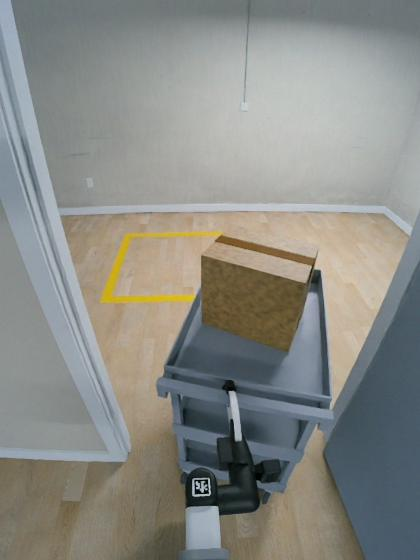

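Request:
move(r2={"base":{"strafe_m":-0.2,"translate_m":0.25},"contact_limits":{"translate_m":0.9}}, blocking=false)

Request:
wait(seconds=4, cameras=["r2_head_camera"])

Scene clock: 556.60 s.
move: r2 moving
r1.base_odometry: x=-1.650 y=-0.839 heading=+1.146
r1.turned_by_wheels: +0.000
r1.turned_by_imu: +0.000
r1.base_tilt: forward=-1.5 right=+1.2
r1.lidar_m: 0.29 0.81 0.66 2.87 2.90 3.47 - 3.36 2.07 1.83 1.84 1.51
r1.base_status: not commanded
r1.joint_positions: lift_m=+0.800 arm_m=+0.000 wrist_yaw_rad=+0.021 wrist_pitch_rad=+0.001 wrist_roll_rad=+0.000 gripper_m=-0.029
r1.joint_status: not commanded
r1.measured_speeds: all 0
r1.motor_effort: lift_m=+23(23) arm_m=-8(9) wheel_0=+14(15) wheel_1=-4(4) wheel_2=+19(19)
r1.servo_current: wrist_yaw_rad=124(150) wrist_pitch_rad=46(46) wrist_roll_rad=52(65) gripper_m=72(78)
r1.contact_limits: translate_m 0.9
r1.hand_pose: x=+0.4615 y=-0.0813 z=+0.9775 quat_wxyz=(+1.000, +0.000, +0.001, +0.011) (m; r1's base frame)
r1.wrist_depth_mm: - 250 169 170 - - - / 118 211 170 169 - - - / 118 208 171 170 - - - / 116 203 175 169 - - - / 114 197 179 168 - - - / 112 191 176 173 - - - / 110 145 175 168 139 - -
r2.base_odometry: x=-3.643 y=-1.082 heading=-2.902
r2.turned_by_wheels: +0.000
r2.turned_by_imu: +0.001
r2.base_tilt: forward=-0.7 right=+0.1
r2.lidar_m: 0.53 0.80 0.99 2.25 2.32 3.21 - 0.68 0.69 0.62 0.64 0.50
r2.base_status: translate_m moving; strafe_m moving
r2.joint_positions: lift_m=+0.688 arm_m=+0.120 wrist_yaw_rad=+0.005 wrist_pitch_rad=+0.003 wrist_roll_rad=+1.569 gripper_m=-0.029
r2.joint_status: not commanded
r2.measured_speeds: translate_m=+0.101 strafe_m=-0.082 rotate_rad=-0.004 lift_m=+0.000 arm_m=+0.000 wrist_yaw_rad=+0.000 wrist_pitch_rad=+0.000 wrist_roll_rad=+0.000
r2.motor_effort: lift_m=+21(21) arm_m=+4(4) wheel_0=+15(19) wheel_1=-4(5) wheel_2=-11(13)
r2.servo_current: wrist_yaw_rad=59(59) wrist_pitch_rad=39(46) wrist_roll_rad=46(52) gripper_m=91(91)
r2.contact_limits: translate_m 0.9
r2.hand_pose: x=+0.5797 y=-0.0860 z=+0.8652 quat_wxyz=(+0.708, +0.707, +0.003, +0.001) (m; r2's base frame)
r2.wrist_depth_mm: - - 480 131 186 - - / - 384 392 137 195 - - / - 427 421 144 206 - - / - 473 459 153 217 - - / - - 504 160 226 - - / - - 185 169 178 1618 484 / - - - - - 1537 1205
pictures: none

Scene clock: 558.57 s.
earlier move: r2 done
r1.base_odometry: x=-1.650 y=-0.839 heading=+1.146
r1.turned_by_wheels: +0.000
r1.turned_by_imu: +0.000
r1.base_tilt: forward=-1.5 right=+1.2
r1.lidar_m: 0.28 0.74 0.76 2.87 2.86 3.46 - 3.36 2.08 1.83 1.86 1.50
r1.base_status: not commanded
r1.joint_positions: lift_m=+0.800 arm_m=+0.000 wrist_yaw_rad=+0.021 wrist_pitch_rad=+0.001 wrist_roll_rad=+0.000 gripper_m=-0.029
r1.joint_status: not commanded
r1.measured_speeds: all 0
r1.on_its_own: wrist_yaw_rad is at rest, and its servo_current (117 mA) is outside its rest range (0 to 104 mA)
r1.motor_effort: lift_m=+23(23) arm_m=-8(9) wheel_0=+14(15) wheel_1=-4(5) wheel_2=+19(19)
r1.servo_current: wrist_yaw_rad=117(150) wrist_pitch_rad=39(52) wrist_roll_rad=39(72) gripper_m=65(78)
r1.contact_limits: translate_m 0.9
r1.hand_pose: x=+0.4615 y=-0.0813 z=+0.9775 quat_wxyz=(+1.000, +0.000, +0.001, +0.011) (m; r1's base frame)
r1.wrist_depth_mm: - 251 168 170 - - - / 118 212 169 169 - - - / 118 208 171 169 - - - / 116 203 174 169 - - - / 114 196 179 168 - - - / 112 191 177 173 - - - / 110 145 175 168 139 - -
r2.base_odometry: x=-3.903 y=-0.961 heading=-2.902
r2.turned_by_wheels: +0.000
r2.turned_by_imu: +0.002
r2.base_tilt: forward=-0.7 right=+0.1
r2.lidar_m: 0.52 0.80 0.72 1.94 2.54 3.47 - 0.72 0.47 0.42 0.44 0.53
r2.base_status: done
r2.joint_positions: lift_m=+0.688 arm_m=+0.120 wrist_yaw_rad=+0.005 wrist_pitch_rad=+0.003 wrist_roll_rad=+1.569 gripper_m=-0.029
r2.joint_status: not commanded
r2.measured_speeds: all 0
r2.motor_effort: lift_m=+20(21) arm_m=+4(5) wheel_0=+4(21) wheel_1=-4(6) wheel_2=-4(13)
r2.servo_current: wrist_yaw_rad=46(65) wrist_pitch_rad=33(46) wrist_roll_rad=39(59) gripper_m=85(91)
r2.contact_limits: translate_m 0.9
r2.hand_pose: x=+0.5797 y=-0.0860 z=+0.8652 quat_wxyz=(+0.708, +0.707, +0.003, +0.001) (m; r2's base frame)
r2.wrist_depth_mm: - - - 149 206 715 - / - 427 407 154 211 768 - / - 427 424 157 216 - - / - 462 452 162 223 - - / - - 484 167 229 - - / - - 185 172 178 1708 521 / - - - - - 1397 1138
wait: 1.97 of 4 s (r2 has come to rest)
pictures: r2_head_camera
Images, in order (width x height): r2_head_camera 420x560.

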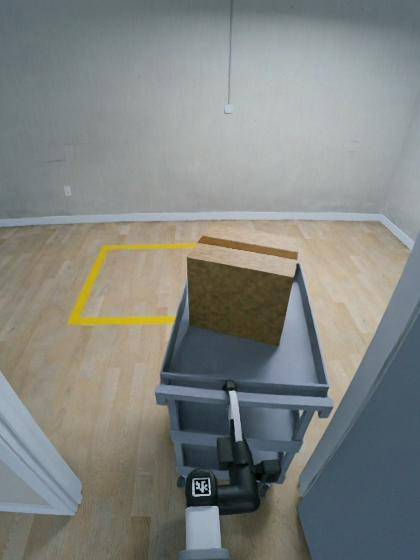

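Request:
move(r2={"base":{"strafe_m":-0.02,"translate_m":0.3},"contact_limits":{"translate_m":0.9}}, blocking=false)

Request:
wait(seconds=4, cameras=["r2_head_camera"])

Scene clock: 573.63 s.
move: r2 moving
r1.base_odometry: x=-1.650 y=-0.839 heading=+1.146
r1.turned_by_wheels: +0.000
r1.turned_by_imu: +0.000
r1.base_tilt: forward=-1.5 right=+1.2
r1.lidar_m: 0.30 0.76 0.81 2.88 2.89 3.46 - 3.36 2.10 1.82 1.84 1.49
r1.base_status: not commanded
r1.joint_positions: lift_m=+0.800 arm_m=+0.000 wrist_yaw_rad=+0.021 wrist_pitch_rad=+0.001 wrist_roll_rad=+0.000 gripper_m=-0.029
r1.joint_status: not commanded
r1.measured_speeds: all 0
r1.motor_effort: lift_m=+23(23) arm_m=-9(9) wheel_0=+14(15) wheel_1=-4(4) wheel_2=+19(19)
r1.servo_current: wrist_yaw_rad=143(143) wrist_pitch_rad=46(46) wrist_roll_rad=46(59) gripper_m=72(72)
r1.contact_limits: translate_m 0.9
r1.hand_pose: x=+0.4615 y=-0.0813 z=+0.9775 quat_wxyz=(+1.000, +0.000, +0.001, +0.011) (m; r1's base frame)
r1.wrist_depth_mm: - 250 168 170 - - - / 119 211 169 169 - - - / 117 209 171 169 - - - / 116 202 175 169 - - - / 114 197 179 168 - - - / 112 191 176 173 - - - / 110 145 175 168 139 - -
r2.base_odometry: x=-3.934 y=-0.967 heading=-2.903
r2.turned_by_wheels: -0.001
r2.turned_by_imu: +0.000
r2.base_tilt: forward=-0.7 right=+0.1
r2.lidar_m: 0.53 0.81 0.69 1.83 2.52 3.49 - 0.69 0.48 0.44 0.46 0.54
r2.base_status: translate_m moving; strafe_m moving
r2.joint_positions: lift_m=+0.688 arm_m=+0.120 wrist_yaw_rad=-0.003 wrist_pitch_rad=+0.003 wrist_roll_rad=+1.569 gripper_m=-0.029
r2.joint_status: not commanded
r2.measured_speeds: translate_m=+0.121 strafe_m=-0.009 rotate_rad=-0.003 lift_m=+0.000 arm_m=+0.000 wrist_yaw_rad=-0.032 wrist_pitch_rad=+0.000 wrist_roll_rad=+0.000
r2.motor_effort: lift_m=+21(21) arm_m=+3(4) wheel_0=+11(14) wheel_1=+8(10) wheel_2=-18(18)
r2.servo_current: wrist_yaw_rad=52(52) wrist_pitch_rad=46(46) wrist_roll_rad=46(59) gripper_m=78(91)
r2.contact_limits: translate_m 0.9
r2.hand_pose: x=+0.5790 y=-0.0882 z=+0.8652 quat_wxyz=(+0.708, +0.707, +0.000, -0.002) (m; r2's base frame)
r2.wrist_depth_mm: - - - 153 210 732 - / - - 413 156 213 768 - / - 430 424 160 219 - - / - 462 449 163 224 - - / - - 477 167 229 - - / - - 185 170 178 1808 - / - - - - 239 1499 1118
pictures: none

Scene clock: 575.60 s.
earlier move: r2 done
r1.base_odometry: x=-1.650 y=-0.839 heading=+1.146
r1.turned_by_wheels: +0.000
r1.turned_by_imu: +0.000
r1.base_tilt: forward=-1.6 right=+1.2
r1.lidar_m: 0.28 0.98 1.66 2.86 2.90 3.47 - 3.38 2.09 1.81 1.84 1.53
r1.base_status: not commanded
r1.joint_positions: lift_m=+0.800 arm_m=+0.000 wrist_yaw_rad=+0.021 wrist_pitch_rad=+0.001 wrist_roll_rad=+0.000 gripper_m=-0.029
r1.joint_status: not commanded
r1.measured_speeds: all 0
r1.on_its_own: wrist_yaw_rad is at rest, and its servo_current (124 mA) is outside its rest range (0 to 104 mA)
r1.motor_effort: lift_m=+23(23) arm_m=-8(9) wheel_0=+15(15) wheel_1=-4(5) wheel_2=+19(19)
r1.servo_current: wrist_yaw_rad=124(150) wrist_pitch_rad=52(52) wrist_roll_rad=46(72) gripper_m=72(78)
r1.contact_limits: translate_m 0.9
r1.hand_pose: x=+0.4615 y=-0.0813 z=+0.9775 quat_wxyz=(+1.000, +0.000, +0.001, +0.011) (m; r1's base frame)
r1.wrist_depth_mm: - 250 168 170 - - - / 118 211 170 169 - - - / 117 208 170 169 - - - / 116 203 174 169 - - - / 114 197 179 169 - - - / 112 191 176 173 - - - / 110 145 175 169 140 - -
r2.base_odometry: x=-4.199 y=-1.013 heading=-2.903
r2.turned_by_wheels: +0.000
r2.turned_by_imu: -0.001
r2.base_tilt: forward=-0.7 right=+0.1
r2.lidar_m: 0.52 3.26 0.58 0.75 2.53 3.51 1.09 0.66 0.42 0.37 0.40 0.51
r2.base_status: done
r2.joint_positions: lift_m=+0.688 arm_m=+0.120 wrist_yaw_rad=-0.006 wrist_pitch_rad=+0.003 wrist_roll_rad=+1.569 gripper_m=-0.029
r2.joint_status: not commanded
r2.measured_speeds: all 0
r2.motor_effort: lift_m=+21(21) arm_m=+4(4) wheel_0=+0(14) wheel_1=+1(10) wheel_2=-8(20)
r2.servo_current: wrist_yaw_rad=52(65) wrist_pitch_rad=39(46) wrist_roll_rad=52(59) gripper_m=85(91)
r2.contact_limits: translate_m 0.9
r2.hand_pose: x=+0.5788 y=-0.0891 z=+0.8652 quat_wxyz=(+0.708, +0.707, -0.001, -0.003) (m; r2's base frame)
r2.wrist_depth_mm: - - 508 135 190 - - / - 397 392 143 198 - - / - 433 421 148 208 - - / - 473 459 156 217 - - / - - 504 163 227 - - / - - 185 170 180 1618 488 / - - - - - 1499 1182
wait: 1.97 of 4 s (r2 has come to rest)
pictures: r2_head_camera
Images, in order (width x height): r2_head_camera 420x560.

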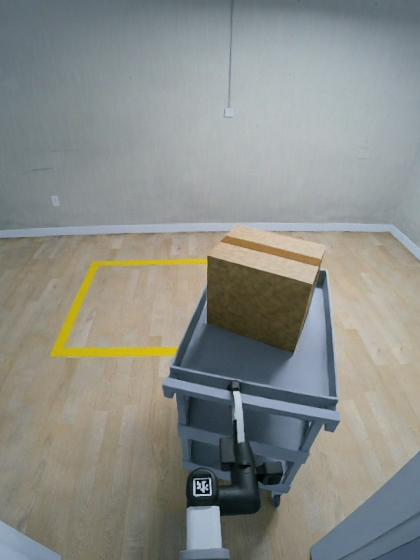

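Request:
move(r2={"base":{"strafe_m":-0.05,"translate_m":0.3},"contact_limits":{"translate_m":0.9}}, blocking=false)

Request:
wait(seconds=4)

Request:
move(r2={"base":{"strafe_m":-0.05,"translate_m":0.2},"contact_limits":{"translate_m":0.9}}, blocking=false)

Request:
wait(seconds=4, cameras=["r2_head_camera"])

Scene clock: 581.80 s.
move: r2 moving
r1.base_odometry: x=-1.650 y=-0.839 heading=+1.146
r1.turned_by_wheels: +0.000
r1.turned_by_imu: +0.000
r1.base_tilt: forward=-1.5 right=+1.3
r1.lidar_m: 0.30 1.02 1.66 2.86 2.88 3.49 - 3.39 2.09 1.83 1.83 1.51
r1.base_status: not commanded
r1.joint_positions: lift_m=+0.800 arm_m=+0.000 wrist_yaw_rad=+0.021 wrist_pitch_rad=+0.001 wrist_roll_rad=+0.000 gripper_m=-0.029
r1.joint_status: not commanded
r1.measured_speeds: all 0
r1.motor_effort: lift_m=+23(23) arm_m=-9(9) wheel_0=+14(15) wheel_1=-4(4) wheel_2=+19(19)
r1.servo_current: wrist_yaw_rad=124(137) wrist_pitch_rad=46(46) wrist_roll_rad=46(65) gripper_m=65(72)
r1.contact_limits: translate_m 0.9
r1.hand_pose: x=+0.4615 y=-0.0813 z=+0.9775 quat_wxyz=(+1.000, +0.000, +0.001, +0.011) (m; r1's base frame)
r1.wrist_depth_mm: - 251 168 170 - - - / 119 211 169 169 - - - / 118 208 171 170 - - - / 116 203 174 168 - - - / 114 197 179 169 - - - / 112 191 176 173 - - - / 110 145 175 168 139 - -
r2.base_odometry: x=-4.231 y=-1.015 heading=-2.903
r2.turned_by_wheels: +0.000
r2.turned_by_imu: +0.000
r2.base_tilt: forward=-0.7 right=+0.1
r2.lidar_m: 0.56 3.24 0.60 0.63 2.56 3.53 1.11 0.61 0.41 0.37 0.38 0.52
r2.base_status: translate_m moving; strafe_m moving
r2.joint_positions: lift_m=+0.688 arm_m=+0.120 wrist_yaw_rad=-0.006 wrist_pitch_rad=+0.003 wrist_roll_rad=+1.569 gripper_m=-0.029
r2.joint_status: not commanded
r2.measured_speeds: translate_m=+0.120 strafe_m=-0.021 rotate_rad=-0.001 lift_m=+0.000 arm_m=+0.000 wrist_yaw_rad=+0.000 wrist_pitch_rad=+0.000 wrist_roll_rad=+0.000
r2.motor_effort: lift_m=+21(21) arm_m=+3(4) wheel_0=+11(11) wheel_1=+6(7) wheel_2=-17(19)
r2.servo_current: wrist_yaw_rad=59(59) wrist_pitch_rad=39(46) wrist_roll_rad=39(52) gripper_m=85(91)
r2.contact_limits: translate_m 0.9
r2.hand_pose: x=+0.5788 y=-0.0891 z=+0.8652 quat_wxyz=(+0.708, +0.707, -0.001, -0.003) (m; r2's base frame)
r2.wrist_depth_mm: - 449 433 131 187 - - / - 394 394 138 195 - - / - 427 424 146 206 - - / - 477 462 153 216 - - / - - 504 160 227 1756 - / - - 186 168 178 1661 488 / - - - - - 1499 1182
pictures: none

Scene clock: 583.77 s.
earlier move: r2 done
r1.base_odometry: x=-1.650 y=-0.839 heading=+1.146
r1.turned_by_wheels: +0.000
r1.turned_by_imu: +0.000
r1.base_tilt: forward=-1.6 right=+1.2
r1.lidar_m: 0.30 1.26 1.68 2.87 2.90 3.47 - 3.38 2.07 1.85 1.86 1.49
r1.base_status: not commanded
r1.joint_positions: lift_m=+0.800 arm_m=+0.000 wrist_yaw_rad=+0.021 wrist_pitch_rad=+0.001 wrist_roll_rad=+0.000 gripper_m=-0.029
r1.joint_status: not commanded
r1.measured_speeds: all 0
r1.on_its_own: wrist_yaw_rad is at rest, and its servo_current (130 mA) is outside its rest range (0 to 104 mA)
r1.motor_effort: lift_m=+23(23) arm_m=-9(9) wheel_0=+15(15) wheel_1=-4(4) wheel_2=+19(19)
r1.servo_current: wrist_yaw_rad=130(143) wrist_pitch_rad=46(52) wrist_roll_rad=39(65) gripper_m=72(78)
r1.contact_limits: translate_m 0.9
r1.hand_pose: x=+0.4615 y=-0.0813 z=+0.9775 quat_wxyz=(+1.000, +0.000, +0.001, +0.011) (m; r1's base frame)
r1.wrist_depth_mm: - 250 168 170 - - - / 119 211 168 170 - - - / 117 208 171 169 - - - / 116 202 175 168 - - - / 114 196 433 169 - - - / 112 191 176 173 - - - / 110 145 175 168 139 - -
r2.base_odometry: x=-4.502 y=-1.035 heading=-2.902
r2.turned_by_wheels: +0.001
r2.turned_by_imu: +0.002
r2.base_tilt: forward=-0.7 right=+0.1
r2.lidar_m: 0.55 2.95 2.59 0.61 2.62 3.58 1.30 0.52 0.33 0.38 2.33 0.48
r2.base_status: done
r2.joint_positions: lift_m=+0.688 arm_m=+0.120 wrist_yaw_rad=+0.001 wrist_pitch_rad=+0.003 wrist_roll_rad=+1.569 gripper_m=-0.029
r2.joint_status: not commanded
r2.measured_speeds: all 0
r2.motor_effort: lift_m=+21(21) arm_m=+3(4) wheel_0=+6(14) wheel_1=+4(9) wheel_2=-2(19)
r2.servo_current: wrist_yaw_rad=52(59) wrist_pitch_rad=39(46) wrist_roll_rad=65(65) gripper_m=78(91)
r2.contact_limits: translate_m 0.9
r2.hand_pose: x=+0.5794 y=-0.0872 z=+0.8652 quat_wxyz=(+0.708, +0.707, +0.001, -0.001) (m; r2's base frame)
r2.wrist_depth_mm: - 345 345 110 166 - - / - 384 382 120 176 - - / - 436 427 127 191 - - / - - 484 137 206 - - / - - - 152 224 1618 517 / - - 186 164 176 1499 473 / - - - - - 1397 1118
wait: 1.97 of 4 s (r2 has come to rest)
pictures: none

Scene clock: 584.27 s.
move: r2 moving
r1.base_odometry: x=-1.650 y=-0.839 heading=+1.146
r1.turned_by_wheels: +0.000
r1.turned_by_imu: +0.000
r1.base_tilt: forward=-1.5 right=+1.2
r1.lidar_m: 0.29 1.31 1.67 2.88 2.89 3.49 - 3.33 2.08 1.83 1.84 1.50
r1.base_status: not commanded
r1.joint_positions: lift_m=+0.800 arm_m=+0.000 wrist_yaw_rad=+0.021 wrist_pitch_rad=+0.001 wrist_roll_rad=+0.000 gripper_m=-0.029
r1.joint_status: not commanded
r1.measured_speeds: all 0
r1.motor_effort: lift_m=+23(23) arm_m=-9(9) wheel_0=+15(15) wheel_1=-4(4) wheel_2=+19(19)
r1.servo_current: wrist_yaw_rad=117(137) wrist_pitch_rad=39(52) wrist_roll_rad=52(52) gripper_m=65(72)
r1.contact_limits: translate_m 0.9
r1.hand_pose: x=+0.4615 y=-0.0813 z=+0.9775 quat_wxyz=(+1.000, +0.000, +0.001, +0.011) (m; r1's base frame)
r1.wrist_depth_mm: - 249 168 170 - - - / 118 211 169 169 - - - / 118 208 171 169 - - - / 116 203 174 169 - - - / 114 198 433 168 - - - / 112 190 177 173 - - - / 110 145 175 168 139 - -
r2.base_odometry: x=-4.534 y=-1.035 heading=-2.902
r2.turned_by_wheels: +0.001
r2.turned_by_imu: +0.001
r2.base_tilt: forward=-0.7 right=+0.1
r2.lidar_m: 0.56 2.93 2.62 0.60 2.65 3.58 1.33 0.52 0.36 0.36 2.33 0.48
r2.base_status: translate_m moving; strafe_m moving
r2.joint_positions: lift_m=+0.688 arm_m=+0.120 wrist_yaw_rad=+0.001 wrist_pitch_rad=+0.003 wrist_roll_rad=+1.569 gripper_m=-0.029
r2.joint_status: not commanded
r2.measured_speeds: translate_m=+0.121 strafe_m=-0.030 rotate_rad=-0.003 lift_m=+0.000 arm_m=+0.000 wrist_yaw_rad=+0.000 wrist_pitch_rad=+0.000 wrist_roll_rad=+0.000
r2.motor_effort: lift_m=+20(21) arm_m=+3(3) wheel_0=+15(16) wheel_1=+8(9) wheel_2=-13(15)
r2.servo_current: wrist_yaw_rad=46(59) wrist_pitch_rad=39(46) wrist_roll_rad=39(59) gripper_m=78(91)
r2.contact_limits: translate_m 0.9
r2.hand_pose: x=+0.5794 y=-0.0872 z=+0.8652 quat_wxyz=(+0.708, +0.707, +0.001, -0.001) (m; r2's base frame)
r2.wrist_depth_mm: - 343 345 106 162 - - / - 379 379 117 174 - - / - 436 427 124 188 - - / - - 484 134 204 - - / - - - 149 223 1618 504 / - - 187 161 178 1618 1118 / - - - - - 1397 1138
pictures: none

Scene clock: 585.83 s.
earlier move: r2 done
r1.base_odometry: x=-1.650 y=-0.839 heading=+1.146
r1.turned_by_wheels: +0.000
r1.turned_by_imu: +0.000
r1.base_tilt: forward=-1.5 right=+1.2
r1.lidar_m: 0.29 1.46 1.68 2.86 2.89 3.48 - 3.34 2.07 1.82 1.84 1.48
r1.base_status: not commanded
r1.joint_positions: lift_m=+0.800 arm_m=+0.000 wrist_yaw_rad=+0.021 wrist_pitch_rad=+0.001 wrist_roll_rad=+0.000 gripper_m=-0.029
r1.joint_status: not commanded
r1.measured_speeds: all 0
r1.on_its_own: wrist_yaw_rad is at rest, and its servo_current (124 mA) is outside its rest range (0 to 104 mA)
r1.motor_effort: lift_m=+23(23) arm_m=-9(9) wheel_0=+14(15) wheel_1=-4(5) wheel_2=+19(19)
r1.servo_current: wrist_yaw_rad=124(150) wrist_pitch_rad=46(52) wrist_roll_rad=52(65) gripper_m=65(72)
r1.contact_limits: translate_m 0.9
r1.hand_pose: x=+0.4615 y=-0.0813 z=+0.9775 quat_wxyz=(+1.000, +0.000, +0.001, +0.011) (m; r1's base frame)
r1.wrist_depth_mm: - 251 168 169 - - - / 118 211 169 170 - - - / 118 209 171 169 - - - / 116 202 174 169 - - - / 114 198 433 169 - - - / 112 191 176 173 - - - / 110 145 175 168 140 - -
r2.base_odometry: x=-4.708 y=-1.034 heading=-2.902
r2.turned_by_wheels: +0.000
r2.turned_by_imu: +0.001
r2.base_tilt: forward=-0.7 right=+0.0
r2.lidar_m: 0.56 2.73 2.63 0.72 0.70 3.64 1.48 0.44 0.37 0.76 2.30 0.46
r2.base_status: done
r2.joint_positions: lift_m=+0.688 arm_m=+0.120 wrist_yaw_rad=+0.004 wrist_pitch_rad=+0.003 wrist_roll_rad=+1.569 gripper_m=-0.029
r2.joint_status: not commanded
r2.measured_speeds: all 0
r2.motor_effort: lift_m=+21(21) arm_m=+3(4) wheel_0=+3(18) wheel_1=+4(9) wheel_2=-3(15)
r2.servo_current: wrist_yaw_rad=59(65) wrist_pitch_rad=39(46) wrist_roll_rad=46(59) gripper_m=85(91)
r2.contact_limits: translate_m 0.9
r2.hand_pose: x=+0.5796 y=-0.0863 z=+0.8652 quat_wxyz=(+0.708, +0.707, +0.002, +0.000) (m; r2's base frame)
r2.wrist_depth_mm: - 343 342 103 157 - - / - 379 382 110 170 - - / - 439 433 118 185 - - / - - 492 131 202 - - / - - - 147 223 1661 512 / - - 186 160 174 1618 1205 / - - - - - 336 1118
wait: 1.57 of 4 s (r2 has come to rest)
pictures: r2_head_camera
Images, in order (width x height): r2_head_camera 420x560.

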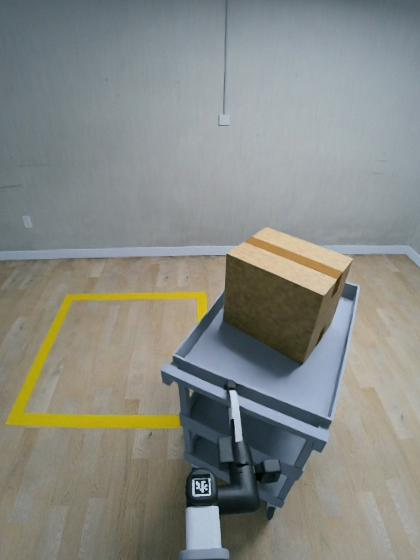

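Request:
move(r2={"base":{"strafe_m":-0.06,"translate_m":0.22},"contact_limits":{"translate_m":0.9}}, blocking=false)

Request:
wait(seconds=4, cameras=["r2_head_right_camera"])

Scene clock: 600.93 s.
move: r2 moving
r1.base_odometry: x=-1.650 y=-0.839 heading=+1.146
r1.turned_by_wheels: +0.000
r1.turned_by_imu: +0.000
r1.base_tilt: forward=-1.6 right=+1.2
r1.lidar_m: 0.30 1.49 1.67 2.87 2.88 3.50 - 3.33 2.09 1.84 1.83 1.48
r1.base_status: not commanded
r1.joint_positions: lift_m=+0.800 arm_m=+0.000 wrist_yaw_rad=+0.021 wrist_pitch_rad=+0.001 wrist_roll_rad=+0.000 gripper_m=-0.029
r1.joint_status: not commanded
r1.measured_speeds: all 0
r1.motor_effort: lift_m=+23(23) arm_m=-9(9) wheel_0=+14(15) wheel_1=-4(4) wheel_2=+19(19)
r1.servo_current: wrist_yaw_rad=117(137) wrist_pitch_rad=39(52) wrist_roll_rad=46(65) gripper_m=65(72)
r1.contact_limits: translate_m 0.9
r1.hand_pose: x=+0.4615 y=-0.0813 z=+0.9775 quat_wxyz=(+1.000, +0.000, +0.001, +0.011) (m; r1's base frame)
r1.wrist_depth_mm: - 250 168 170 - - - / 118 211 169 169 - - - / 117 208 171 169 - - - / 116 203 174 168 - - - / 114 198 430 168 - - - / 112 191 177 173 - - - / 110 145 175 168 139 - -
r2.base_odometry: x=-4.741 y=-1.033 heading=-2.902
r2.turned_by_wheels: +0.000
r2.turned_by_imu: +0.001
r2.base_tilt: forward=-0.7 right=+0.1
r2.lidar_m: 0.54 2.71 2.63 0.85 0.69 3.68 1.48 0.44 0.38 0.91 2.31 0.47
r2.base_status: translate_m moving; strafe_m moving
r2.joint_positions: lift_m=+0.688 arm_m=+0.120 wrist_yaw_rad=+0.003 wrist_pitch_rad=+0.003 wrist_roll_rad=+1.569 gripper_m=-0.029
r2.joint_status: not commanded
r2.measured_speeds: translate_m=+0.122 strafe_m=-0.034 rotate_rad=+0.001 lift_m=+0.000 arm_m=+0.000 wrist_yaw_rad=+0.000 wrist_pitch_rad=+0.000 wrist_roll_rad=+0.000
r2.motor_effort: lift_m=+20(21) arm_m=+3(3) wheel_0=+9(13) wheel_1=+6(9) wheel_2=-13(16)
r2.servo_current: wrist_yaw_rad=39(52) wrist_pitch_rad=39(46) wrist_roll_rad=39(59) gripper_m=85(91)
r2.contact_limits: translate_m 0.9
r2.hand_pose: x=+0.5795 y=-0.0866 z=+0.8652 quat_wxyz=(+0.708, +0.707, +0.002, +0.000) (m; r2's base frame)
r2.wrist_depth_mm: - 343 342 103 155 - - / - 377 382 108 168 - - / - 436 430 116 183 - - / - - 496 129 201 - - / - - - 145 223 1708 512 / - - 186 159 175 1499 1205 / - - - - - 334 1078
pictures: none

Scene clock: 602.60 s.
earlier move: r2 done
r1.base_odometry: x=-1.650 y=-0.839 heading=+1.146
r1.turned_by_wheels: +0.000
r1.turned_by_imu: +0.000
r1.base_tilt: forward=-1.5 right=+1.2
r1.lidar_m: 0.31 1.65 1.67 2.88 2.89 3.47 - 3.36 2.09 1.83 1.84 1.50
r1.base_status: not commanded
r1.joint_positions: lift_m=+0.800 arm_m=+0.000 wrist_yaw_rad=+0.021 wrist_pitch_rad=+0.001 wrist_roll_rad=+0.000 gripper_m=-0.029
r1.joint_status: not commanded
r1.measured_speeds: all 0
r1.on_its_own: wrist_yaw_rad is at rest, and its servo_current (137 mA) is outside its rest range (0 to 104 mA)
r1.motor_effort: lift_m=+23(23) arm_m=-9(9) wheel_0=+14(15) wheel_1=-4(4) wheel_2=+19(19)
r1.servo_current: wrist_yaw_rad=137(150) wrist_pitch_rad=46(52) wrist_roll_rad=46(72) gripper_m=72(72)
r1.contact_limits: translate_m 0.9
r1.hand_pose: x=+0.4615 y=-0.0813 z=+0.9775 quat_wxyz=(+1.000, +0.000, +0.001, +0.011) (m; r1's base frame)
r1.wrist_depth_mm: - 251 168 170 - - - / 119 211 169 170 - - - / 118 208 171 169 - - - / 116 202 174 169 - - - / 114 197 433 169 - - - / 112 191 176 173 - - - / 110 145 175 168 140 - -
r2.base_odometry: x=-4.936 y=-1.028 heading=-2.902
r2.turned_by_wheels: +0.000
r2.turned_by_imu: +0.000
r2.base_tilt: forward=-0.7 right=+0.1
r2.lidar_m: 0.55 2.53 2.68 1.56 0.84 3.77 1.07 0.48 0.55 1.62 2.26 0.44
r2.base_status: done
r2.joint_positions: lift_m=+0.688 arm_m=+0.120 wrist_yaw_rad=+0.002 wrist_pitch_rad=+0.003 wrist_roll_rad=+1.569 gripper_m=-0.029
r2.joint_status: not commanded
r2.measured_speeds: all 0
r2.motor_effort: lift_m=+20(21) arm_m=+2(3) wheel_0=+3(17) wheel_1=+3(9) wheel_2=-5(16)
r2.servo_current: wrist_yaw_rad=46(59) wrist_pitch_rad=39(52) wrist_roll_rad=59(65) gripper_m=85(91)
r2.contact_limits: translate_m 0.9
r2.hand_pose: x=+0.5794 y=-0.0869 z=+0.8652 quat_wxyz=(+0.708, +0.707, +0.002, +0.000) (m; r2's base frame)
r2.wrist_depth_mm: - 343 340 - 151 - - / - 382 384 104 165 - - / - 445 436 112 180 - - / - - 512 128 200 559 - / - - - 144 223 1708 496 / - - 186 159 174 1618 1205 / - - - - 330 330 1098
wait: 1.67 of 4 s (r2 has come to rest)
pictures: r2_head_right_camera
Images, in order (width x height): r2_head_right_camera 420x672.

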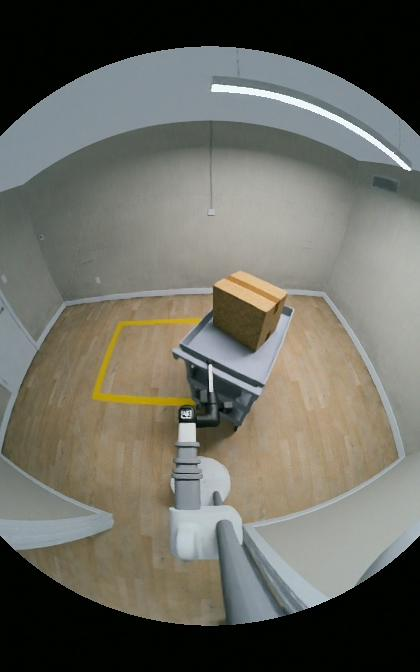

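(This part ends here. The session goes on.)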